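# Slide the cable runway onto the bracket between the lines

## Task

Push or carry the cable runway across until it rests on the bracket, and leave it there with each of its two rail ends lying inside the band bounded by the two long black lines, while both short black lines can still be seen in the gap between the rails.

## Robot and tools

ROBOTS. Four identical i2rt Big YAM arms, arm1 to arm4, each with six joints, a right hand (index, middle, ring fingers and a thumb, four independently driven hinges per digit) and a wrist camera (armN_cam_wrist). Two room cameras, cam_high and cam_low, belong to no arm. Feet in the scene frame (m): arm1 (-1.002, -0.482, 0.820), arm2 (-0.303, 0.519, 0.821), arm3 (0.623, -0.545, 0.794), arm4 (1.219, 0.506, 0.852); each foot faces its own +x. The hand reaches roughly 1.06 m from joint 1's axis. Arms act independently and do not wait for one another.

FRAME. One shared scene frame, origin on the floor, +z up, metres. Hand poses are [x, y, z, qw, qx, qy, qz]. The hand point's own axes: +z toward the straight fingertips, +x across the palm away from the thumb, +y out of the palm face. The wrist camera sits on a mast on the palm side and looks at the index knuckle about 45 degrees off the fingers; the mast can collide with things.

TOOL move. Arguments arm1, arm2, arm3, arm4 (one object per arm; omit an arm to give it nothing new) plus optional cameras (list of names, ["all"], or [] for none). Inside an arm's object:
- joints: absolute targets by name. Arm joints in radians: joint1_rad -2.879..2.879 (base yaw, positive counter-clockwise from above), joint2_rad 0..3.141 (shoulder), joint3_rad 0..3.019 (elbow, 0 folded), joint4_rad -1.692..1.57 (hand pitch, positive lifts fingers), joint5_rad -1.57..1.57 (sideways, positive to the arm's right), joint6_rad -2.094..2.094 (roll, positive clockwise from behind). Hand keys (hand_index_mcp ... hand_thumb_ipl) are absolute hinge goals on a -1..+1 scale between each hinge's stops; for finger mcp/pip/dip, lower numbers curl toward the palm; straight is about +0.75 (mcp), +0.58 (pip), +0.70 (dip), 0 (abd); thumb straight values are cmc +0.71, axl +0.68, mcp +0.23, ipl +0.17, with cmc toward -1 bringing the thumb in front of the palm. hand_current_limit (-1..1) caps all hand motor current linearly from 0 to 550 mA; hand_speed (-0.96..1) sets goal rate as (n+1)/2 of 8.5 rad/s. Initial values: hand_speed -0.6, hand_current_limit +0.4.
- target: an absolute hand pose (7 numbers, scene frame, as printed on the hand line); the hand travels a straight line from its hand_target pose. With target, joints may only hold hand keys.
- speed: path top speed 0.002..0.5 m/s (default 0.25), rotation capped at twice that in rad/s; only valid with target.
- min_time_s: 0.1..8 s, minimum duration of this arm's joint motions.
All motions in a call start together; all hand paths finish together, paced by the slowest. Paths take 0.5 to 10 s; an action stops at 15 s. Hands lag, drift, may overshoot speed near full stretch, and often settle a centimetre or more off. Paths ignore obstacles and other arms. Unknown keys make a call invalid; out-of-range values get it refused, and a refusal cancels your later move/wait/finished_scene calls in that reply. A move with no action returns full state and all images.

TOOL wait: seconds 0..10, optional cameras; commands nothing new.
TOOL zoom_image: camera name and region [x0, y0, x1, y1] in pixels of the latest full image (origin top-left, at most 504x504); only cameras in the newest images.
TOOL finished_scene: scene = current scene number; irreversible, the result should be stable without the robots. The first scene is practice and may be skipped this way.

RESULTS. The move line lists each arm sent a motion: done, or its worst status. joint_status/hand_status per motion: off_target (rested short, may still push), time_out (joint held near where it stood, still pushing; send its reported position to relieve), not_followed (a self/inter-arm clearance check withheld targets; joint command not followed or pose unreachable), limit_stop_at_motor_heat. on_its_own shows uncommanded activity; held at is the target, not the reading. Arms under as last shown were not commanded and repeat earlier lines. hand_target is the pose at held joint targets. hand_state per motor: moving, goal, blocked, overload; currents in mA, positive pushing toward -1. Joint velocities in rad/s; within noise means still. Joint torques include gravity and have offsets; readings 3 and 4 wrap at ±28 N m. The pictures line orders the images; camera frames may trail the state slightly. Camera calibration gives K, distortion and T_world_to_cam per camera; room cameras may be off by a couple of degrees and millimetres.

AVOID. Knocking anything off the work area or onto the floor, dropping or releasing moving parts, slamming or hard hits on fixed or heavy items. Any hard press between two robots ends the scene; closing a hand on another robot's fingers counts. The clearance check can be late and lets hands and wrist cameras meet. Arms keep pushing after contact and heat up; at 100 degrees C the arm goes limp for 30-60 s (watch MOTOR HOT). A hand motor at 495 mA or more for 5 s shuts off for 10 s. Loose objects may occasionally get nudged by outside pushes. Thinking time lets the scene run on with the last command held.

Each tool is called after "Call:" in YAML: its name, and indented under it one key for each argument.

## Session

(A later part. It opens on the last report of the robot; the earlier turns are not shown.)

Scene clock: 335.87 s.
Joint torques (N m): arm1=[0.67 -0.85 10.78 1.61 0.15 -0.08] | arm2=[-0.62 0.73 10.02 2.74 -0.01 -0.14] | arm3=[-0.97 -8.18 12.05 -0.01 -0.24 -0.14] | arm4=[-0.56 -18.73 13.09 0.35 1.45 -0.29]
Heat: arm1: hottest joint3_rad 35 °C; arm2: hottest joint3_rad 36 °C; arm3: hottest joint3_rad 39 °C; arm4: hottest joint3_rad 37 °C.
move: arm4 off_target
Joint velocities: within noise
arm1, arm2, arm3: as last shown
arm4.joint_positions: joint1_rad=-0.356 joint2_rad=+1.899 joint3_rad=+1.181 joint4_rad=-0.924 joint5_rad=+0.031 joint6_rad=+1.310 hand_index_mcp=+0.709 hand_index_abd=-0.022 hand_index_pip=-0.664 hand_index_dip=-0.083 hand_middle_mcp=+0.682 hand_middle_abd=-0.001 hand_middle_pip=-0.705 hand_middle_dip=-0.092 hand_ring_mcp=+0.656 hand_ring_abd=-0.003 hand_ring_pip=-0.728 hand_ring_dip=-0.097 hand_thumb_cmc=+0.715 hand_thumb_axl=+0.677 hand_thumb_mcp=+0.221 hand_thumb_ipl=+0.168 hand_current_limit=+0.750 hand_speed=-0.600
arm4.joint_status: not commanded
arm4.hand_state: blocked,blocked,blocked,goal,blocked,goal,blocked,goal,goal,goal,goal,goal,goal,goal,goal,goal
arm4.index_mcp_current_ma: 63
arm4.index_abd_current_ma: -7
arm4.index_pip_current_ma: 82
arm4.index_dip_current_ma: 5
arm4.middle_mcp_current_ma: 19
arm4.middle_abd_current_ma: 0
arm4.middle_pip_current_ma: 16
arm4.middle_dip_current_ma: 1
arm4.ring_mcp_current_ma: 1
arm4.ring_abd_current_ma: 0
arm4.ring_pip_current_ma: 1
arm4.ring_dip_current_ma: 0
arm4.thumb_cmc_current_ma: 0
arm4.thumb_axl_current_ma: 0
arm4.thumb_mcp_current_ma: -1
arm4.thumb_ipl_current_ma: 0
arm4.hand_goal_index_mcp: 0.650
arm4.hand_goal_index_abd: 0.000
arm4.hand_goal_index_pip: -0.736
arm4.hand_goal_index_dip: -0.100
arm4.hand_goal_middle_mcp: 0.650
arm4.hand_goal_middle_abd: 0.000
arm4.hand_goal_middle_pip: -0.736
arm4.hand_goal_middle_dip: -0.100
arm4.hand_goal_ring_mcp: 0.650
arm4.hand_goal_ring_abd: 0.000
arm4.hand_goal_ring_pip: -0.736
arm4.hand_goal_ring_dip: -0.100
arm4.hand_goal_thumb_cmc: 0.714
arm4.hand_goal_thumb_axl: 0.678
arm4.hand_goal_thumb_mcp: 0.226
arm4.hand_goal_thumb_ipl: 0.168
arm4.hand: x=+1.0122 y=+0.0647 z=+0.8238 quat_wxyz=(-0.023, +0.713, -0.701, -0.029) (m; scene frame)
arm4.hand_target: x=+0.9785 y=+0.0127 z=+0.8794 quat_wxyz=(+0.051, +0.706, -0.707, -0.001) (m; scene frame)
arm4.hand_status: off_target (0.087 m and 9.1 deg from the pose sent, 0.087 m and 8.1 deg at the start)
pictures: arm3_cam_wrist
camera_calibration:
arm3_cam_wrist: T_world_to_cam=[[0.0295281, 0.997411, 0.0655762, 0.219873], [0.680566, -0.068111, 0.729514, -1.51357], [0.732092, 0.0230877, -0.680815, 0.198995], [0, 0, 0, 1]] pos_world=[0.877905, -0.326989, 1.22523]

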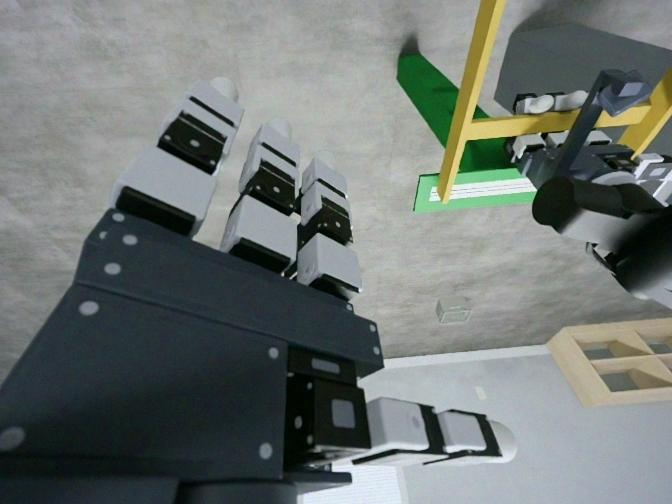

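Call:
move:
  arm4: {"target":[0.955,-0.02,0.88,0.05,0.706,-0.706,0],"speed":0.08}
  cameras: ["arm3_cam_wrist"]

Call:
zoom_image:
  camera: "arm3_cam_wrist"
  region: [405, 150, 485, 220]

Call:
move:
  arm4: {"target":[1.020,0.045,0.875,0.05,0.706,-0.706,0],"speed":0.08}
  cameras: ["arm3_cam_wrist"]

Call:
zoom_image:
  camera: "arm3_cam_wrist"
  region: [405, 150, 485, 220]

Scene clock: 337.73 s.
Joint torques (N m): arm1=[0.56 -0.85 10.77 1.61 0.15 -0.08] | arm2=[-0.5 0.62 10.1 2.82 0.01 -0.16] | arm3=[-0.97 -8.18 12.03 -0.02 -0.24 -0.14] | arm4=[0.62 -20.89 12.82 0.14 1.03 -0.32]
Heat: arm1: hottest joint3_rad 35 °C; arm2: hottest joint3_rad 36 °C; arm3: hottest joint3_rad 39 °C; arm4: hottest joint3_rad 38 °C.
move: arm4 off_target
Joint velocities: within noise
arm1.joint_positions: joint1_rad=+0.166 joint2_rad=+0.624 joint3_rad=+1.324 joint4_rad=-1.143 joint5_rad=+0.019 joint6_rad=+1.116 hand_index_mcp=+0.755 hand_index_abd=+0.001 hand_index_pip=+0.577 hand_index_dip=+0.696 hand_middle_mcp=+0.755 hand_middle_abd=+0.001 hand_middle_pip=+0.577 hand_middle_dip=+0.696 hand_ring_mcp=+0.755 hand_ring_abd=+0.000 hand_ring_pip=+0.577 hand_ring_dip=+0.696 hand_thumb_cmc=+0.715 hand_thumb_axl=+0.677 hand_thumb_mcp=+0.226 hand_thumb_ipl=+0.168 hand_current_limit=+0.400 hand_speed=-0.600
arm1.joint_status: not commanded
arm1.hand_state: goal,goal,goal,goal,goal,goal,goal,goal,goal,goal,goal,goal,goal,goal,goal,goal
arm1.index_mcp_current_ma: 1
arm1.index_abd_current_ma: 0
arm1.index_pip_current_ma: 1
arm1.index_dip_current_ma: 0
arm1.middle_mcp_current_ma: 1
arm1.middle_abd_current_ma: 0
arm1.middle_pip_current_ma: 1
arm1.middle_dip_current_ma: 0
arm1.ring_mcp_current_ma: 1
arm1.ring_abd_current_ma: 0
arm1.ring_pip_current_ma: 1
arm1.ring_dip_current_ma: 0
arm1.thumb_cmc_current_ma: 1
arm1.thumb_axl_current_ma: -1
arm1.thumb_mcp_current_ma: 0
arm1.thumb_ipl_current_ma: 0
arm1.hand_goal_index_mcp: 0.754
arm1.hand_goal_index_abd: 0.000
arm1.hand_goal_index_pip: 0.576
arm1.hand_goal_index_dip: 0.696
arm1.hand_goal_middle_mcp: 0.754
arm1.hand_goal_middle_abd: 0.000
arm1.hand_goal_middle_pip: 0.576
arm1.hand_goal_middle_dip: 0.696
arm1.hand_goal_ring_mcp: 0.754
arm1.hand_goal_ring_abd: 0.000
arm1.hand_goal_ring_pip: 0.576
arm1.hand_goal_ring_dip: 0.696
arm1.hand_goal_thumb_cmc: 0.714
arm1.hand_goal_thumb_axl: 0.678
arm1.hand_goal_thumb_mcp: 0.226
arm1.hand_goal_thumb_ipl: 0.168
arm1.hand: x=-0.9125 y=-0.2064 z=+1.3835 quat_wxyz=(-0.280, +0.450, +0.715, +0.456) (m; scene frame)
arm1.hand_target: x=-0.9124 y=-0.2099 z=+1.3967 quat_wxyz=(-0.286, +0.446, +0.709, +0.466) (m; scene frame)
arm1.hand_status: not commanded
arm2.joint_positions: joint1_rad=-0.055 joint2_rad=+0.612 joint3_rad=+1.317 joint4_rad=-1.234 joint5_rad=-0.014 joint6_rad=+1.159 hand_index_mcp=+0.754 hand_index_abd=+0.000 hand_index_pip=+0.577 hand_index_dip=+0.696 hand_middle_mcp=+0.754 hand_middle_abd=+0.001 hand_middle_pip=+0.577 hand_middle_dip=+0.696 hand_ring_mcp=+0.754 hand_ring_abd=+0.000 hand_ring_pip=+0.577 hand_ring_dip=+0.696 hand_thumb_cmc=+0.714 hand_thumb_axl=+0.677 hand_thumb_mcp=+0.226 hand_thumb_ipl=+0.168 hand_current_limit=+0.400 hand_speed=-0.600
arm2.joint_status: not commanded
arm2.hand_state: goal,goal,goal,goal,goal,goal,goal,goal,goal,goal,goal,goal,goal,goal,goal,goal
arm2.index_mcp_current_ma: 0
arm2.index_abd_current_ma: 1
arm2.index_pip_current_ma: 2
arm2.index_dip_current_ma: 0
arm2.middle_mcp_current_ma: 0
arm2.middle_abd_current_ma: 1
arm2.middle_pip_current_ma: 2
arm2.middle_dip_current_ma: 0
arm2.ring_mcp_current_ma: 0
arm2.ring_abd_current_ma: 1
arm2.ring_pip_current_ma: 2
arm2.ring_dip_current_ma: 0
arm2.thumb_cmc_current_ma: 1
arm2.thumb_axl_current_ma: -3
arm2.thumb_mcp_current_ma: -1
arm2.thumb_ipl_current_ma: -1
arm2.hand_goal_index_mcp: 0.754
arm2.hand_goal_index_abd: 0.000
arm2.hand_goal_index_pip: 0.576
arm2.hand_goal_index_dip: 0.696
arm2.hand_goal_middle_mcp: 0.754
arm2.hand_goal_middle_abd: 0.000
arm2.hand_goal_middle_pip: 0.576
arm2.hand_goal_middle_dip: 0.696
arm2.hand_goal_ring_mcp: 0.754
arm2.hand_goal_ring_abd: 0.000
arm2.hand_goal_ring_pip: 0.576
arm2.hand_goal_ring_dip: 0.696
arm2.hand_goal_thumb_cmc: 0.714
arm2.hand_goal_thumb_axl: 0.678
arm2.hand_goal_thumb_mcp: 0.226
arm2.hand_goal_thumb_ipl: 0.168
arm2.hand: x=-0.4305 y=+0.2754 z=+1.3591 quat_wxyz=(+0.437, +0.684, -0.532, +0.241) (m; scene frame)
arm2.hand_target: x=-0.4301 y=+0.2780 z=+1.3702 quat_wxyz=(+0.446, +0.679, -0.528, +0.246) (m; scene frame)
arm2.hand_status: not commanded
arm3: as last shown
arm4.joint_positions: joint1_rad=-0.398 joint2_rad=+1.966 joint3_rad=+1.299 joint4_rad=-0.964 joint5_rad=+0.038 joint6_rad=+1.290 hand_index_mcp=+0.709 hand_index_abd=-0.024 hand_index_pip=-0.664 hand_index_dip=-0.083 hand_middle_mcp=+0.682 hand_middle_abd=-0.007 hand_middle_pip=-0.707 hand_middle_dip=-0.092 hand_ring_mcp=+0.656 hand_ring_abd=-0.003 hand_ring_pip=-0.728 hand_ring_dip=-0.097 hand_thumb_cmc=+0.715 hand_thumb_axl=+0.677 hand_thumb_mcp=+0.221 hand_thumb_ipl=+0.168 hand_current_limit=+0.750 hand_speed=-0.600
arm4.joint_status: not commanded
arm4.hand_state: blocked,blocked,blocked,goal,blocked,goal,blocked,goal,goal,goal,goal,goal,goal,goal,goal,goal
arm4.index_mcp_current_ma: 63
arm4.index_abd_current_ma: -8
arm4.index_pip_current_ma: 82
arm4.index_dip_current_ma: 5
arm4.middle_mcp_current_ma: 20
arm4.middle_abd_current_ma: -1
arm4.middle_pip_current_ma: 15
arm4.middle_dip_current_ma: 1
arm4.ring_mcp_current_ma: 1
arm4.ring_abd_current_ma: 0
arm4.ring_pip_current_ma: 1
arm4.ring_dip_current_ma: 0
arm4.thumb_cmc_current_ma: 0
arm4.thumb_axl_current_ma: 0
arm4.thumb_mcp_current_ma: -1
arm4.thumb_ipl_current_ma: 0
arm4.hand_goal_index_mcp: 0.650
arm4.hand_goal_index_abd: 0.000
arm4.hand_goal_index_pip: -0.736
arm4.hand_goal_index_dip: -0.100
arm4.hand_goal_middle_mcp: 0.650
arm4.hand_goal_middle_abd: 0.000
arm4.hand_goal_middle_pip: -0.736
arm4.hand_goal_middle_dip: -0.100
arm4.hand_goal_ring_mcp: 0.650
arm4.hand_goal_ring_abd: 0.000
arm4.hand_goal_ring_pip: -0.736
arm4.hand_goal_ring_dip: -0.100
arm4.hand_goal_thumb_cmc: 0.714
arm4.hand_goal_thumb_axl: 0.678
arm4.hand_goal_thumb_mcp: 0.226
arm4.hand_goal_thumb_ipl: 0.168
arm4.hand: x=+0.9816 y=+0.0371 z=+0.8256 quat_wxyz=(-0.018, +0.705, -0.709, -0.028) (m; scene frame)
arm4.hand_target: x=+0.9576 y=-0.0133 z=+0.8836 quat_wxyz=(+0.051, +0.706, -0.706, -0.001) (m; scene frame)
arm4.hand_status: off_target (0.083 m and 8.5 deg from the pose sent, 0.117 m and 9.1 deg at the start; pose on its path clipped on 10 of 41 steps)
pictures: arm3_cam_wrist
camera_calibration:
arm3_cam_wrist: T_world_to_cam=[[0.0295281, 0.997411, 0.0655762, 0.219873], [0.680566, -0.068111, 0.729514, -1.51357], [0.732092, 0.0230877, -0.680815, 0.198995], [0, 0, 0, 1]] pos_world=[0.877905, -0.326989, 1.22523]

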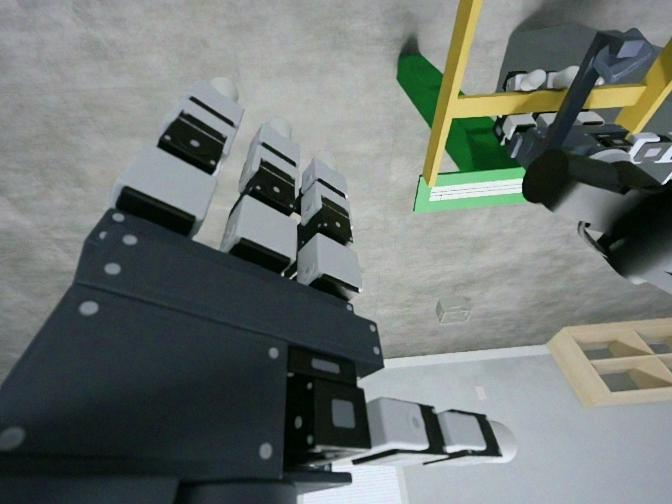

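Scaled by 6.300 from the camera's 672x504 image, which has a finer 960x720 frame.

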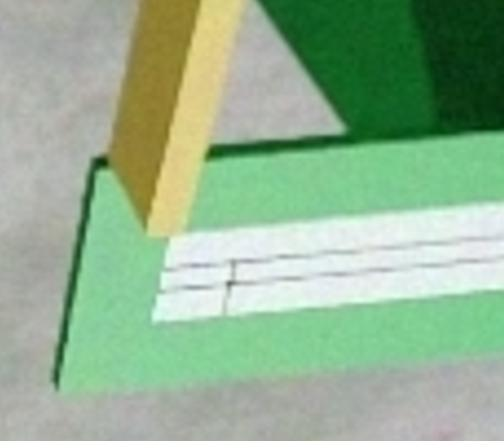

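Scene clock: 339.53 s.
Joint torques (N m): arm1=[0.62 -0.85 10.78 1.59 0.15 -0.08] | arm2=[-0.38 0.67 10.13 2.82 -0.01 -0.15] | arm3=[-0.97 -8.18 12.04 -0.02 -0.25 -0.14] | arm4=[1.55 -23.24 6.46 -0.12 1.16 -0.08]
Heat: arm1: hottest joint3_rad 35 °C; arm2: hottest joint3_rad 36 °C; arm3: hottest joint3_rad 39 °C; arm4: hottest joint3_rad 37 °C.
move: arm4 off_target
Joint velocities: within noise
arm1, arm2: as last shown
arm3.joint_positions: joint1_rad=-1.236 joint2_rad=+1.390 joint3_rad=+1.511 joint4_rad=-1.675 joint5_rad=-0.016 joint6_rad=-1.990 hand_index_mcp=+0.754 hand_index_abd=-0.003 hand_index_pip=+0.574 hand_index_dip=+0.694 hand_middle_mcp=+0.754 hand_middle_abd=+0.000 hand_middle_pip=+0.574 hand_middle_dip=+0.693 hand_ring_mcp=+0.754 hand_ring_abd=+0.000 hand_ring_pip=+0.573 hand_ring_dip=+0.694 hand_thumb_cmc=+0.713 hand_thumb_axl=+0.677 hand_thumb_mcp=+0.215 hand_thumb_ipl=+0.165 hand_current_limit=+0.400 hand_speed=-0.600
arm3.joint_status: not commanded
arm3.hand_state: goal,goal,goal,goal,goal,goal,goal,goal,goal,goal,goal,goal,goal,goal,goal,goal
arm3.index_mcp_current_ma: 0
arm3.index_abd_current_ma: -1
arm3.index_pip_current_ma: -1
arm3.index_dip_current_ma: -1
arm3.middle_mcp_current_ma: 0
arm3.middle_abd_current_ma: 0
arm3.middle_pip_current_ma: -1
arm3.middle_dip_current_ma: -1
arm3.ring_mcp_current_ma: 0
arm3.ring_abd_current_ma: 0
arm3.ring_pip_current_ma: -1
arm3.ring_dip_current_ma: -1
arm3.thumb_cmc_current_ma: 0
arm3.thumb_axl_current_ma: 0
arm3.thumb_mcp_current_ma: -11
arm3.thumb_ipl_current_ma: -2
arm3.hand_goal_index_mcp: 0.754
arm3.hand_goal_index_abd: 0.000
arm3.hand_goal_index_pip: 0.576
arm3.hand_goal_index_dip: 0.696
arm3.hand_goal_middle_mcp: 0.754
arm3.hand_goal_middle_abd: 0.000
arm3.hand_goal_middle_pip: 0.576
arm3.hand_goal_middle_dip: 0.696
arm3.hand_goal_ring_mcp: 0.754
arm3.hand_goal_ring_abd: 0.000
arm3.hand_goal_ring_pip: 0.576
arm3.hand_goal_ring_dip: 0.696
arm3.hand_goal_thumb_cmc: 0.714
arm3.hand_goal_thumb_axl: 0.678
arm3.hand_goal_thumb_mcp: 0.226
arm3.hand_goal_thumb_ipl: 0.168
arm3.hand: x=+0.9377 y=-0.2930 z=+1.1046 quat_wxyz=(+0.004, -0.419, +0.908, +0.003) (m; scene frame)
arm3.hand_target: x=+0.9484 y=-0.2904 z=+1.1192 quat_wxyz=(+0.020, -0.422, +0.906, +0.005) (m; scene frame)
arm3.hand_status: not commanded
arm4.joint_positions: joint1_rad=-0.329 joint2_rad=+1.867 joint3_rad=+1.132 joint4_rad=-0.850 joint5_rad=+0.039 joint6_rad=+1.350 hand_index_mcp=+0.699 hand_index_abd=-0.006 hand_index_pip=-0.671 hand_index_dip=-0.083 hand_middle_mcp=+0.682 hand_middle_abd=-0.007 hand_middle_pip=-0.689 hand_middle_dip=-0.091 hand_ring_mcp=+0.664 hand_ring_abd=-0.003 hand_ring_pip=-0.701 hand_ring_dip=-0.095 hand_thumb_cmc=+0.715 hand_thumb_axl=+0.677 hand_thumb_mcp=+0.221 hand_thumb_ipl=+0.168 hand_current_limit=+0.750 hand_speed=-0.600
arm4.joint_status: not commanded
arm4.hand_state: blocked,goal,blocked,goal,blocked,goal,blocked,goal,goal,goal,blocked,goal,goal,goal,goal,goal
arm4.index_mcp_current_ma: 44
arm4.index_abd_current_ma: -1
arm4.index_pip_current_ma: 69
arm4.index_dip_current_ma: 5
arm4.middle_mcp_current_ma: 20
arm4.middle_abd_current_ma: -1
arm4.middle_pip_current_ma: 37
arm4.middle_dip_current_ma: 2
arm4.ring_mcp_current_ma: 4
arm4.ring_abd_current_ma: 0
arm4.ring_pip_current_ma: 21
arm4.ring_dip_current_ma: 0
arm4.thumb_cmc_current_ma: 0
arm4.thumb_axl_current_ma: 0
arm4.thumb_mcp_current_ma: -1
arm4.thumb_ipl_current_ma: 0
arm4.hand_goal_index_mcp: 0.650
arm4.hand_goal_index_abd: 0.000
arm4.hand_goal_index_pip: -0.736
arm4.hand_goal_index_dip: -0.100
arm4.hand_goal_middle_mcp: 0.650
arm4.hand_goal_middle_abd: 0.000
arm4.hand_goal_middle_pip: -0.736
arm4.hand_goal_middle_dip: -0.100
arm4.hand_goal_ring_mcp: 0.650
arm4.hand_goal_ring_abd: 0.000
arm4.hand_goal_ring_pip: -0.736
arm4.hand_goal_ring_dip: -0.100
arm4.hand_goal_thumb_cmc: 0.714
arm4.hand_goal_thumb_axl: 0.678
arm4.hand_goal_thumb_mcp: 0.226
arm4.hand_goal_thumb_ipl: 0.168
arm4.hand: x=+1.0241 y=+0.0643 z=+0.8251 quat_wxyz=(+0.004, +0.708, -0.706, -0.017) (m; scene frame)
arm4.hand_target: x=+1.0202 y=+0.0465 z=+0.8729 quat_wxyz=(+0.050, +0.706, -0.707, +0.000) (m; scene frame)
arm4.hand_status: off_target (0.054 m and 5.7 deg from the pose sent, 0.063 m and 8.5 deg at the start)
pictures: arm3_cam_wrist
camera_calibration:
arm3_cam_wrist: T_world_to_cam=[[0.0295281, 0.997411, 0.0655762, 0.219873], [0.680566, -0.068111, 0.729514, -1.51357], [0.732092, 0.0230877, -0.680815, 0.198995], [0, 0, 0, 1]] pos_world=[0.877905, -0.326989, 1.22523]

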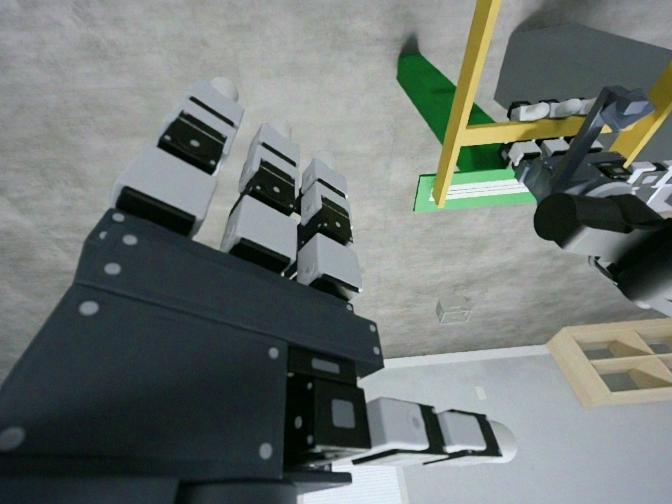

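Scaled by 6.300 from the camera's 672x504 image, which has a finer 960x720 frame.

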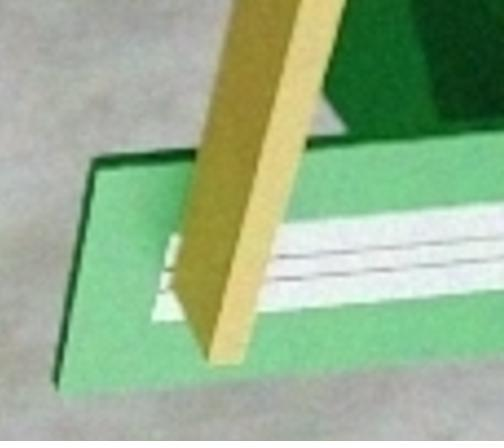

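Call:
move:
  arm4: {"target":[0.955,-0.02,0.88,0.05,0.706,-0.706,0],"speed":0.08}

Call:
move:
  arm4: {"target":[1.0172,0.0485,0.875,0.05,0.706,-0.706,0],"speed":0.08}
  cameras: ["arm3_cam_wrist"]

Call:
zoom_image:
  camera: "arm3_cam_wrist"
  region: [405, 150, 485, 220]

Scene clock: 343.27 s.
Joint torques (N m): arm1=[0.62 -0.85 10.78 1.61 0.14 -0.08] | arm2=[-0.56 0.67 10.07 2.8 -0.03 -0.12] | arm3=[-0.91 -8.12 12.03 -0.02 -0.24 -0.14] | arm4=[1.2 -20.6 12.82 0.03 1 -0.31]
Heat: arm1: hottest joint3_rad 35 °C; arm2: hottest joint3_rad 36 °C; arm3: hottest joint3_rad 40 °C; arm4: hottest joint3_rad 37 °C.
move: arm4 off_target
Joint velocities: within noise
arm1, arm2, arm3: as last shown
arm4.joint_positions: joint1_rad=-0.400 joint2_rad=+1.968 joint3_rad=+1.302 joint4_rad=-0.961 joint5_rad=+0.039 joint6_rad=+1.289 hand_index_mcp=+0.709 hand_index_abd=-0.022 hand_index_pip=-0.667 hand_index_dip=-0.081 hand_middle_mcp=+0.682 hand_middle_abd=-0.007 hand_middle_pip=-0.706 hand_middle_dip=-0.090 hand_ring_mcp=+0.656 hand_ring_abd=-0.003 hand_ring_pip=-0.728 hand_ring_dip=-0.097 hand_thumb_cmc=+0.715 hand_thumb_axl=+0.677 hand_thumb_mcp=+0.221 hand_thumb_ipl=+0.168 hand_current_limit=+0.750 hand_speed=-0.600
arm4.joint_status: not commanded
arm4.hand_state: blocked,blocked,blocked,goal,blocked,goal,blocked,goal,goal,goal,goal,goal,goal,goal,goal,goal
arm4.index_mcp_current_ma: 64
arm4.index_abd_current_ma: -7
arm4.index_pip_current_ma: 76
arm4.index_dip_current_ma: 6
arm4.middle_mcp_current_ma: 20
arm4.middle_abd_current_ma: -1
arm4.middle_pip_current_ma: 16
arm4.middle_dip_current_ma: 2
arm4.ring_mcp_current_ma: 1
arm4.ring_abd_current_ma: 0
arm4.ring_pip_current_ma: 1
arm4.ring_dip_current_ma: 0
arm4.thumb_cmc_current_ma: 0
arm4.thumb_axl_current_ma: 0
arm4.thumb_mcp_current_ma: -1
arm4.thumb_ipl_current_ma: 0
arm4.hand_goal_index_mcp: 0.650
arm4.hand_goal_index_abd: 0.000
arm4.hand_goal_index_pip: -0.736
arm4.hand_goal_index_dip: -0.100
arm4.hand_goal_middle_mcp: 0.650
arm4.hand_goal_middle_abd: 0.000
arm4.hand_goal_middle_pip: -0.736
arm4.hand_goal_middle_dip: -0.100
arm4.hand_goal_ring_mcp: 0.650
arm4.hand_goal_ring_abd: 0.000
arm4.hand_goal_ring_pip: -0.736
arm4.hand_goal_ring_dip: -0.100
arm4.hand_goal_thumb_cmc: 0.714
arm4.hand_goal_thumb_axl: 0.678
arm4.hand_goal_thumb_mcp: 0.226
arm4.hand_goal_thumb_ipl: 0.168
arm4.hand: x=+0.9800 y=+0.0355 z=+0.8259 quat_wxyz=(-0.016, +0.705, -0.709, -0.028) (m; scene frame)
arm4.hand_target: x=+0.9575 y=-0.0137 z=+0.8835 quat_wxyz=(+0.051, +0.706, -0.707, -0.001) (m; scene frame)
arm4.hand_status: off_target (0.081 m and 8.2 deg from the pose sent, 0.122 m and 5.7 deg at the start; pose on its path clipped on 8 of 59 steps)
pictures: none

Scene clock: 345.10 s.
Joint torques (N m): arm1=[0.62 -0.85 10.77 1.61 0.14 -0.08] | arm2=[-0.26 0.85 10.09 2.77 0 -0.15] | arm3=[-0.97 -8.18 12.03 -0.02 -0.24 -0.14] | arm4=[1.67 -23.36 6.39 -0.23 1.19 -0.05]
Heat: arm1: hottest joint3_rad 35 °C; arm2: hottest joint3_rad 36 °C; arm3: hottest joint3_rad 40 °C; arm4: hottest joint3_rad 37 °C.
move: arm4 off_target
Joint velocities: within noise
arm1, arm2, arm3: as last shown
arm4.joint_positions: joint1_rad=-0.336 joint2_rad=+1.861 joint3_rad=+1.123 joint4_rad=-0.846 joint5_rad=+0.038 joint6_rad=+1.340 hand_index_mcp=+0.700 hand_index_abd=-0.006 hand_index_pip=-0.673 hand_index_dip=-0.081 hand_middle_mcp=+0.682 hand_middle_abd=-0.006 hand_middle_pip=-0.689 hand_middle_dip=-0.090 hand_ring_mcp=+0.663 hand_ring_abd=-0.003 hand_ring_pip=-0.700 hand_ring_dip=-0.095 hand_thumb_cmc=+0.715 hand_thumb_axl=+0.677 hand_thumb_mcp=+0.221 hand_thumb_ipl=+0.168 hand_current_limit=+0.750 hand_speed=-0.600
arm4.joint_status: not commanded
arm4.hand_state: blocked,goal,blocked,goal,blocked,goal,blocked,goal,goal,goal,blocked,goal,goal,goal,goal,goal
arm4.index_mcp_current_ma: 46
arm4.index_abd_current_ma: -1
arm4.index_pip_current_ma: 65
arm4.index_dip_current_ma: 6
arm4.middle_mcp_current_ma: 20
arm4.middle_abd_current_ma: 0
arm4.middle_pip_current_ma: 36
arm4.middle_dip_current_ma: 2
arm4.ring_mcp_current_ma: 4
arm4.ring_abd_current_ma: 0
arm4.ring_pip_current_ma: 22
arm4.ring_dip_current_ma: 0
arm4.thumb_cmc_current_ma: 0
arm4.thumb_axl_current_ma: 0
arm4.thumb_mcp_current_ma: -1
arm4.thumb_ipl_current_ma: 0
arm4.hand_goal_index_mcp: 0.650
arm4.hand_goal_index_abd: 0.000
arm4.hand_goal_index_pip: -0.736
arm4.hand_goal_index_dip: -0.100
arm4.hand_goal_middle_mcp: 0.650
arm4.hand_goal_middle_abd: 0.000
arm4.hand_goal_middle_pip: -0.736
arm4.hand_goal_middle_dip: -0.100
arm4.hand_goal_ring_mcp: 0.650
arm4.hand_goal_ring_abd: 0.000
arm4.hand_goal_ring_pip: -0.736
arm4.hand_goal_ring_dip: -0.100
arm4.hand_goal_thumb_cmc: 0.714
arm4.hand_goal_thumb_axl: 0.678
arm4.hand_goal_thumb_mcp: 0.226
arm4.hand_goal_thumb_ipl: 0.168
arm4.hand: x=+1.0216 y=+0.0673 z=+0.8251 quat_wxyz=(+0.004, +0.709, -0.705, -0.017) (m; scene frame)
arm4.hand_target: x=+1.0173 y=+0.0500 z=+0.8729 quat_wxyz=(+0.050, +0.706, -0.707, +0.000) (m; scene frame)
arm4.hand_status: off_target (0.053 m and 5.7 deg from the pose sent, 0.063 m and 8.2 deg at the start)
pictures: arm3_cam_wrist
camera_calibration:
arm3_cam_wrist: T_world_to_cam=[[0.0295281, 0.997411, 0.0655762, 0.219873], [0.680566, -0.068111, 0.729514, -1.51357], [0.732092, 0.0230877, -0.680815, 0.198995], [0, 0, 0, 1]] pos_world=[0.877905, -0.326989, 1.22523]

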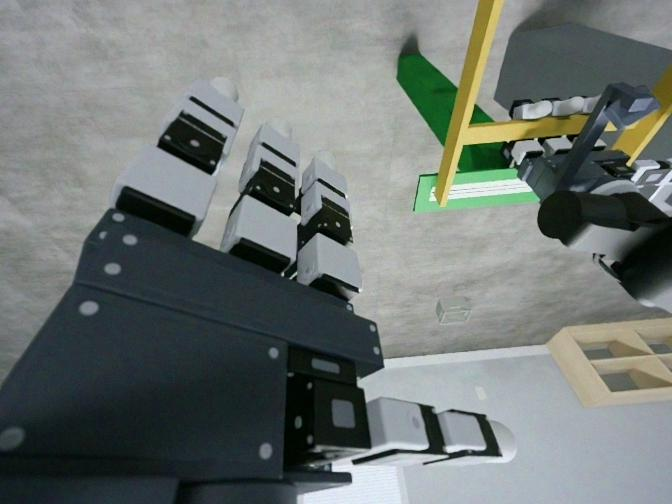

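Scaled by 6.300 from the camera's 672x504 image, which has a finer 960x720 frame.

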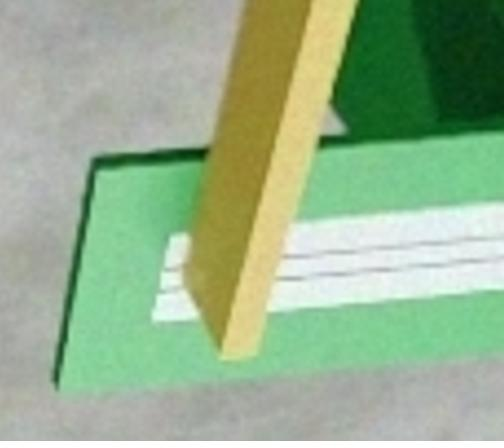

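Call:
move:
  arm4: {"target":[1.019,0.060,0.82,0.02,0.707,-0.707,0],"speed":0.06}
  cameras: ["arm3_cam_wrist"]

Call:
zoom_image:
  camera: "arm3_cam_wrist"
  region: [405, 150, 485, 220]

Call:
move:
  arm4: {"target":[1.018,0.063,0.787,0.0,0.7071,-0.7071,0],"speed":0.06}
  cameras: ["arm3_cam_wrist"]

Call:
zoom_image:
  camera: "arm3_cam_wrist"
  region: [405, 150, 485, 220]

Scene clock: 347.00 s.
Joint torques (N m): arm1=[0.62 -0.85 10.78 1.61 0.14 -0.08] | arm2=[-0.5 0.79 9.99 2.77 0.01 -0.14] | arm3=[-0.97 -8.18 12.04 -0.02 -0.25 -0.14] | arm4=[0.62 -14.74 5.61 1.05 0.27 -0.19]
Heat: arm1: hottest joint3_rad 35 °C; arm2: hottest joint3_rad 36 °C; arm3: hottest joint3_rad 40 °C; arm4: hottest joint3_rad 37 °C.
move: arm4 done
Joint velocities: within noise
arm1, arm2, arm3: as last shown
arm4.joint_positions: joint1_rad=-0.336 joint2_rad=+1.860 joint3_rad=+1.105 joint4_rad=-0.806 joint5_rad=+0.026 joint6_rad=+1.343 hand_index_mcp=+0.672 hand_index_abd=-0.002 hand_index_pip=-0.710 hand_index_dip=-0.084 hand_middle_mcp=+0.662 hand_middle_abd=-0.002 hand_middle_pip=-0.716 hand_middle_dip=-0.090 hand_ring_mcp=+0.654 hand_ring_abd=-0.003 hand_ring_pip=-0.721 hand_ring_dip=-0.095 hand_thumb_cmc=+0.715 hand_thumb_axl=+0.677 hand_thumb_mcp=+0.221 hand_thumb_ipl=+0.168 hand_current_limit=+0.750 hand_speed=-0.600
arm4.joint_status: not commanded
arm4.hand_state: blocked,goal,blocked,goal,goal,goal,blocked,goal,goal,goal,goal,goal,goal,goal,goal,goal
arm4.index_mcp_current_ma: 9
arm4.index_abd_current_ma: 0
arm4.index_pip_current_ma: 12
arm4.index_dip_current_ma: 4
arm4.middle_mcp_current_ma: 3
arm4.middle_abd_current_ma: 0
arm4.middle_pip_current_ma: 7
arm4.middle_dip_current_ma: 2
arm4.ring_mcp_current_ma: 0
arm4.ring_abd_current_ma: 0
arm4.ring_pip_current_ma: 4
arm4.ring_dip_current_ma: 0
arm4.thumb_cmc_current_ma: 0
arm4.thumb_axl_current_ma: 0
arm4.thumb_mcp_current_ma: -1
arm4.thumb_ipl_current_ma: 0
arm4.hand_goal_index_mcp: 0.650
arm4.hand_goal_index_abd: 0.000
arm4.hand_goal_index_pip: -0.736
arm4.hand_goal_index_dip: -0.100
arm4.hand_goal_middle_mcp: 0.650
arm4.hand_goal_middle_abd: 0.000
arm4.hand_goal_middle_pip: -0.736
arm4.hand_goal_middle_dip: -0.100
arm4.hand_goal_ring_mcp: 0.650
arm4.hand_goal_ring_abd: 0.000
arm4.hand_goal_ring_pip: -0.736
arm4.hand_goal_ring_dip: -0.100
arm4.hand_goal_thumb_cmc: 0.714
arm4.hand_goal_thumb_axl: 0.678
arm4.hand_goal_thumb_mcp: 0.226
arm4.hand_goal_thumb_ipl: 0.168
arm4.on_its_own: hand_index_mcp moved -0.028 toward your old target +0.650
arm4.hand: x=+1.0233 y=+0.0659 z=+0.8196 quat_wxyz=(+0.011, +0.708, -0.706, -0.006) (m; scene frame)
arm4.hand_target: x=+1.0191 y=+0.0601 z=+0.8201 quat_wxyz=(+0.020, +0.707, -0.707, +0.000) (m; scene frame)
arm4.hand_status: done (0.007 m and 1.2 deg from the pose sent, 0.009 m and 2.7 deg at the start)
pictures: arm3_cam_wrist
camera_calibration:
arm3_cam_wrist: T_world_to_cam=[[0.0295281, 0.997411, 0.0655762, 0.219873], [0.680566, -0.068111, 0.729514, -1.51357], [0.732092, 0.0230877, -0.680815, 0.198995], [0, 0, 0, 1]] pos_world=[0.877905, -0.326989, 1.22523]

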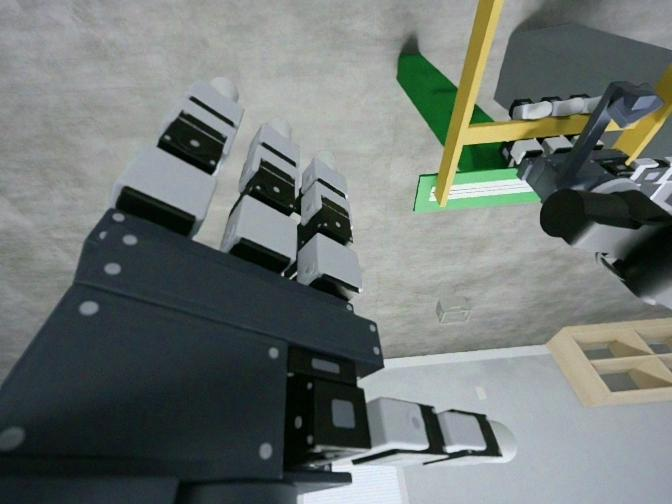

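Scaled by 6.300 from the camera's 672x504 image, which has a finer 960x720 frame.

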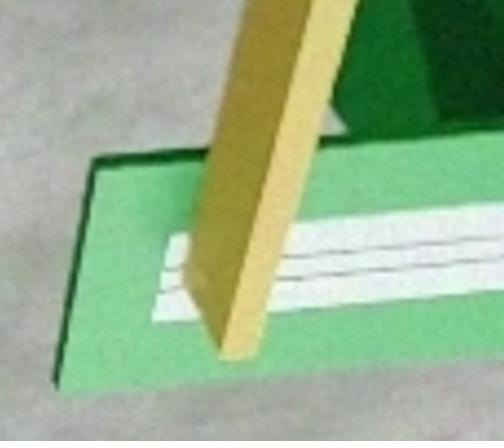

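Scene clock: 348.13 s.
Joint torques (N m): arm1=[0.62 -0.85 10.77 1.61 0.15 -0.08] | arm2=[-1.03 0.79 10.04 2.74 0.01 -0.15] | arm3=[-0.91 -8.12 12.04 -0.02 -0.24 -0.14] | arm4=[0.15 -14.39 5.39 0.73 0.12 -0.24]
Heat: arm1: hottest joint3_rad 35 °C; arm2: hottest joint3_rad 36 °C; arm3: hottest joint3_rad 40 °C; arm4: hottest joint3_rad 37 °C.
move: arm4 done
Joint velocities: within noise
arm1, arm2, arm3: as last shown
arm4.joint_positions: joint1_rad=-0.338 joint2_rad=+1.922 joint3_rad=+1.105 joint4_rad=-0.764 joint5_rad=+0.008 joint6_rad=+1.337 hand_index_mcp=+0.658 hand_index_abd=-0.002 hand_index_pip=-0.729 hand_index_dip=-0.097 hand_middle_mcp=+0.656 hand_middle_abd=-0.002 hand_middle_pip=-0.728 hand_middle_dip=-0.097 hand_ring_mcp=+0.654 hand_ring_abd=-0.003 hand_ring_pip=-0.728 hand_ring_dip=-0.097 hand_thumb_cmc=+0.715 hand_thumb_axl=+0.677 hand_thumb_mcp=+0.221 hand_thumb_ipl=+0.168 hand_current_limit=+0.750 hand_speed=-0.600
arm4.joint_status: not commanded
arm4.hand_state: goal,goal,goal,goal,goal,goal,goal,goal,goal,goal,goal,goal,goal,goal,goal,goal
arm4.index_mcp_current_ma: 1
arm4.index_abd_current_ma: 0
arm4.index_pip_current_ma: 1
arm4.index_dip_current_ma: 0
arm4.middle_mcp_current_ma: 1
arm4.middle_abd_current_ma: 0
arm4.middle_pip_current_ma: 1
arm4.middle_dip_current_ma: 0
arm4.ring_mcp_current_ma: 0
arm4.ring_abd_current_ma: 0
arm4.ring_pip_current_ma: 1
arm4.ring_dip_current_ma: 0
arm4.thumb_cmc_current_ma: 0
arm4.thumb_axl_current_ma: 0
arm4.thumb_mcp_current_ma: -1
arm4.thumb_ipl_current_ma: 0
arm4.hand_goal_index_mcp: 0.650
arm4.hand_goal_index_abd: 0.000
arm4.hand_goal_index_pip: -0.736
arm4.hand_goal_index_dip: -0.100
arm4.hand_goal_middle_mcp: 0.650
arm4.hand_goal_middle_abd: 0.000
arm4.hand_goal_middle_pip: -0.736
arm4.hand_goal_middle_dip: -0.100
arm4.hand_goal_ring_mcp: 0.650
arm4.hand_goal_ring_abd: 0.000
arm4.hand_goal_ring_pip: -0.736
arm4.hand_goal_ring_dip: -0.100
arm4.hand_goal_thumb_cmc: 0.714
arm4.hand_goal_thumb_axl: 0.678
arm4.hand_goal_thumb_mcp: 0.226
arm4.hand_goal_thumb_ipl: 0.168
arm4.hand: x=+1.0258 y=+0.0660 z=+0.7896 quat_wxyz=(-0.003, +0.709, -0.705, -0.003) (m; scene frame)
arm4.hand_target: x=+1.0180 y=+0.0631 z=+0.7871 quat_wxyz=(+0.000, +0.707, -0.707, +0.000) (m; scene frame)
arm4.hand_status: done (0.009 m and 0.6 deg from the pose sent, 0.033 m and 1.4 deg at the start)
pictures: arm3_cam_wrist
camera_calibration:
arm3_cam_wrist: T_world_to_cam=[[0.0295281, 0.997411, 0.0655762, 0.219873], [0.680566, -0.068111, 0.729514, -1.51357], [0.732092, 0.0230877, -0.680815, 0.198995], [0, 0, 0, 1]] pos_world=[0.877905, -0.326989, 1.22523]

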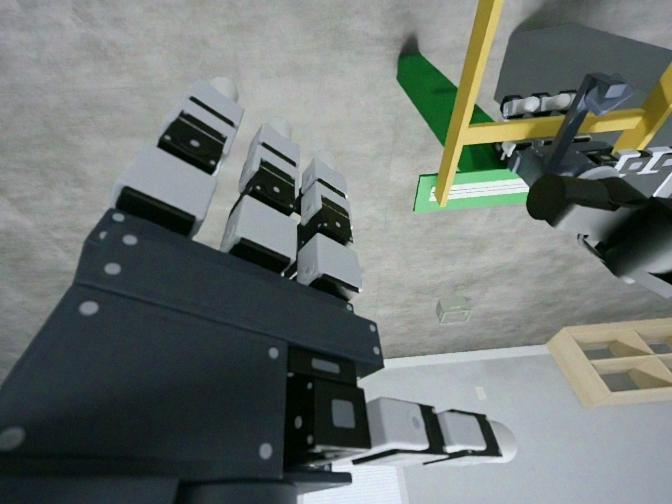

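Scaled by 6.300 from the camera's 672x504 image, which has a finer 960x720 frame.

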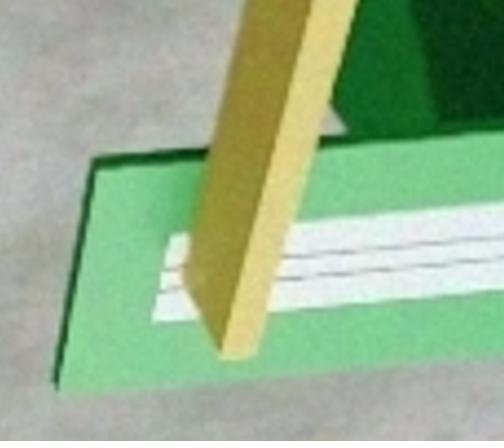

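Call:
move:
  arm4: {"joints":{"hand_index_dip":0.69,"hand_middle_dip":0.69,"hand_ring_dip":0.69,"hand_index_pip":-0.3,"hand_middle_pip":-0.3,"hand_ring_pip":-0.3}}
  cameras: ["arm3_cam_wrist"]

Call:
zoom_image:
  camera: "arm3_cam_wrist"
  region: [405, 60, 672, 260]

Call:
move:
  arm4: {"joints":{"hand_index_pip":0.2,"hand_middle_pip":0.2,"hand_ring_pip":0.2,"hand_index_mcp":0.754,"hand_middle_mcp":0.754,"hand_ring_mcp":0.754}}
  cameras: ["arm3_cam_wrist"]

Call:
zoom_image:
  camera: "arm3_cam_wrist"
  region: [405, 60, 672, 260]

Scene clock: 349.47 s.
Joint torques (N m): arm1=[0.62 -0.85 10.78 1.59 0.14 -0.08] | arm2=[-0.38 0.67 10 2.77 0.01 -0.14] | arm3=[-0.97 -8.18 12.04 -0.03 -0.24 -0.14] | arm4=[0.15 -14.45 5.48 0.62 0.17 -0.2]
Heat: arm1: hottest joint3_rad 35 °C; arm2: hottest joint3_rad 36 °C; arm3: hottest joint3_rad 40 °C; arm4: hottest joint3_rad 37 °C.
move: arm4 done
Joint velocities: within noise
arm1, arm2, arm3: as last shown
arm4.joint_positions: joint1_rad=-0.338 joint2_rad=+1.922 joint3_rad=+1.105 joint4_rad=-0.764 joint5_rad=+0.008 joint6_rad=+1.337 hand_index_mcp=+0.657 hand_index_abd=-0.002 hand_index_pip=-0.300 hand_index_dip=+0.687 hand_middle_mcp=+0.656 hand_middle_abd=-0.002 hand_middle_pip=-0.300 hand_middle_dip=+0.687 hand_ring_mcp=+0.654 hand_ring_abd=-0.003 hand_ring_pip=-0.301 hand_ring_dip=+0.688 hand_thumb_cmc=+0.715 hand_thumb_axl=+0.677 hand_thumb_mcp=+0.221 hand_thumb_ipl=+0.168 hand_current_limit=+0.750 hand_speed=-0.600
arm4.joint_status: all done
arm4.hand_state: goal,goal,goal,goal,goal,goal,goal,goal,goal,goal,goal,goal,goal,goal,goal,goal
arm4.index_mcp_current_ma: 1
arm4.index_abd_current_ma: 0
arm4.index_pip_current_ma: 0
arm4.index_dip_current_ma: 0
arm4.middle_mcp_current_ma: 1
arm4.middle_abd_current_ma: 0
arm4.middle_pip_current_ma: 0
arm4.middle_dip_current_ma: 0
arm4.ring_mcp_current_ma: 0
arm4.ring_abd_current_ma: 0
arm4.ring_pip_current_ma: 0
arm4.ring_dip_current_ma: 0
arm4.thumb_cmc_current_ma: 0
arm4.thumb_axl_current_ma: 0
arm4.thumb_mcp_current_ma: -1
arm4.thumb_ipl_current_ma: 0
arm4.hand_goal_index_mcp: 0.650
arm4.hand_goal_index_abd: 0.000
arm4.hand_goal_index_pip: -0.300
arm4.hand_goal_index_dip: 0.690
arm4.hand_goal_middle_mcp: 0.650
arm4.hand_goal_middle_abd: 0.000
arm4.hand_goal_middle_pip: -0.300
arm4.hand_goal_middle_dip: 0.690
arm4.hand_goal_ring_mcp: 0.650
arm4.hand_goal_ring_abd: 0.000
arm4.hand_goal_ring_pip: -0.300
arm4.hand_goal_ring_dip: 0.690
arm4.hand_goal_thumb_cmc: 0.714
arm4.hand_goal_thumb_axl: 0.678
arm4.hand_goal_thumb_mcp: 0.226
arm4.hand_goal_thumb_ipl: 0.168
arm4.hand: x=+1.0258 y=+0.0660 z=+0.7895 quat_wxyz=(-0.003, +0.709, -0.705, -0.003) (m; scene frame)
arm4.hand_target: x=+1.0180 y=+0.0631 z=+0.7871 quat_wxyz=(+0.000, +0.707, -0.707, +0.000) (m; scene frame)
arm4.hand_status: not commanded
pictures: arm3_cam_wrist
camera_calibration:
arm3_cam_wrist: T_world_to_cam=[[0.0295281, 0.997411, 0.0655762, 0.219873], [0.680566, -0.068111, 0.729514, -1.51357], [0.732092, 0.0230877, -0.680815, 0.198995], [0, 0, 0, 1]] pos_world=[0.877905, -0.326989, 1.22523]

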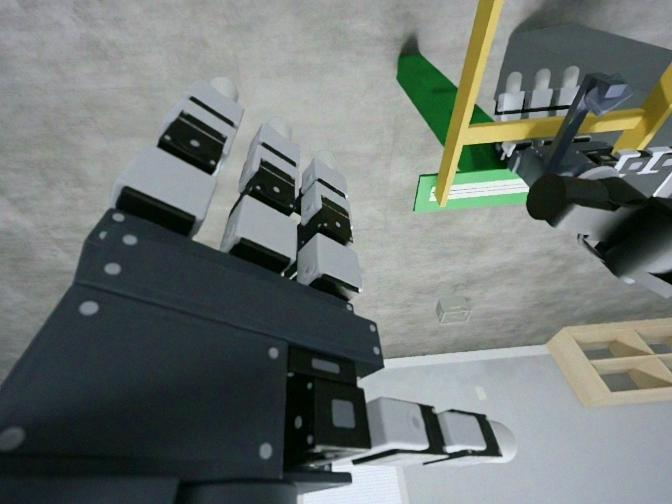

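Scaled by 1.888 from the camera's 672x504 image, which has a finer 960x720 frame.

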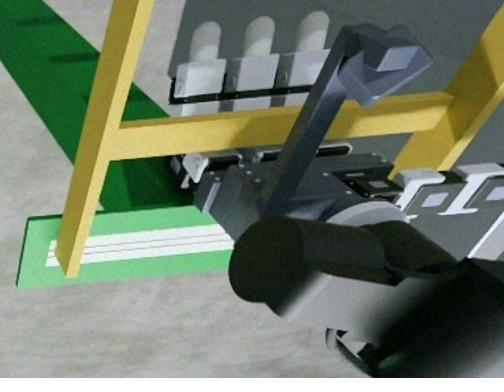

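Scene clock: 350.30 s.
Joint torques (N m): arm1=[0.62 -0.85 10.78 1.61 0.15 -0.08] | arm2=[-0.38 0.73 10.07 2.8 0 -0.14] | arm3=[-0.91 -8.18 12.03 -0.02 -0.24 -0.14] | arm4=[0.44 -14.15 5.45 0.61 0.17 -0.22]
Heat: arm1: hottest joint3_rad 35 °C; arm2: hottest joint3_rad 36 °C; arm3: hottest joint3_rad 40 °C; arm4: hottest joint3_rad 37 °C.
move: arm4 done
Joint velocities: within noise
arm1, arm2, arm3: as last shown
arm4.joint_positions: joint1_rad=-0.338 joint2_rad=+1.922 joint3_rad=+1.105 joint4_rad=-0.764 joint5_rad=+0.006 joint6_rad=+1.337 hand_index_mcp=+0.752 hand_index_abd=-0.002 hand_index_pip=+0.198 hand_index_dip=+0.687 hand_middle_mcp=+0.752 hand_middle_abd=-0.002 hand_middle_pip=+0.198 hand_middle_dip=+0.687 hand_ring_mcp=+0.752 hand_ring_abd=-0.003 hand_ring_pip=+0.198 hand_ring_dip=+0.688 hand_thumb_cmc=+0.715 hand_thumb_axl=+0.677 hand_thumb_mcp=+0.221 hand_thumb_ipl=+0.168 hand_current_limit=+0.750 hand_speed=-0.600
arm4.joint_status: all done
arm4.hand_state: goal,goal,goal,goal,goal,goal,goal,goal,goal,goal,goal,goal,goal,goal,goal,goal
arm4.index_mcp_current_ma: 0
arm4.index_abd_current_ma: 0
arm4.index_pip_current_ma: 0
arm4.index_dip_current_ma: 0
arm4.middle_mcp_current_ma: 0
arm4.middle_abd_current_ma: 0
arm4.middle_pip_current_ma: 0
arm4.middle_dip_current_ma: 0
arm4.ring_mcp_current_ma: 0
arm4.ring_abd_current_ma: 0
arm4.ring_pip_current_ma: 0
arm4.ring_dip_current_ma: 0
arm4.thumb_cmc_current_ma: 0
arm4.thumb_axl_current_ma: 0
arm4.thumb_mcp_current_ma: -1
arm4.thumb_ipl_current_ma: 0
arm4.hand_goal_index_mcp: 0.754
arm4.hand_goal_index_abd: 0.000
arm4.hand_goal_index_pip: 0.200
arm4.hand_goal_index_dip: 0.690
arm4.hand_goal_middle_mcp: 0.754
arm4.hand_goal_middle_abd: 0.000
arm4.hand_goal_middle_pip: 0.200
arm4.hand_goal_middle_dip: 0.690
arm4.hand_goal_ring_mcp: 0.754
arm4.hand_goal_ring_abd: 0.000
arm4.hand_goal_ring_pip: 0.200
arm4.hand_goal_ring_dip: 0.690
arm4.hand_goal_thumb_cmc: 0.714
arm4.hand_goal_thumb_axl: 0.678
arm4.hand_goal_thumb_mcp: 0.226
arm4.hand_goal_thumb_ipl: 0.168
arm4.hand: x=+1.0257 y=+0.0660 z=+0.7894 quat_wxyz=(-0.003, +0.709, -0.705, -0.002) (m; scene frame)
arm4.hand_target: x=+1.0180 y=+0.0631 z=+0.7871 quat_wxyz=(+0.000, +0.707, -0.707, +0.000) (m; scene frame)
arm4.hand_status: not commanded
pictures: arm3_cam_wrist
camera_calibration:
arm3_cam_wrist: T_world_to_cam=[[0.0295281, 0.997411, 0.0655762, 0.219873], [0.680566, -0.068111, 0.729514, -1.51357], [0.732092, 0.0230877, -0.680815, 0.198995], [0, 0, 0, 1]] pos_world=[0.877905, -0.326989, 1.22523]

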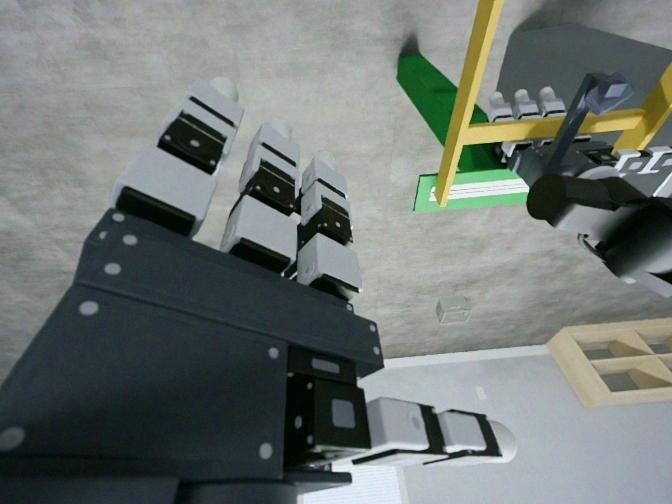

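Scaled by 1.888 from the camera's 672x504 image, which has a finer 960x720 frame.

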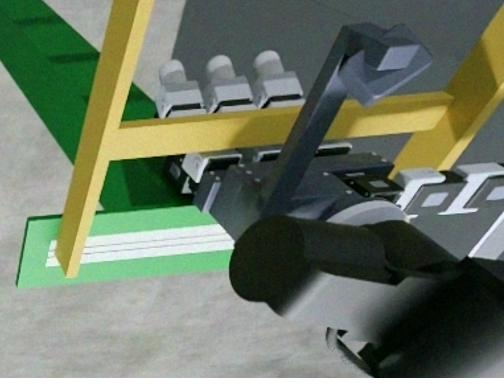

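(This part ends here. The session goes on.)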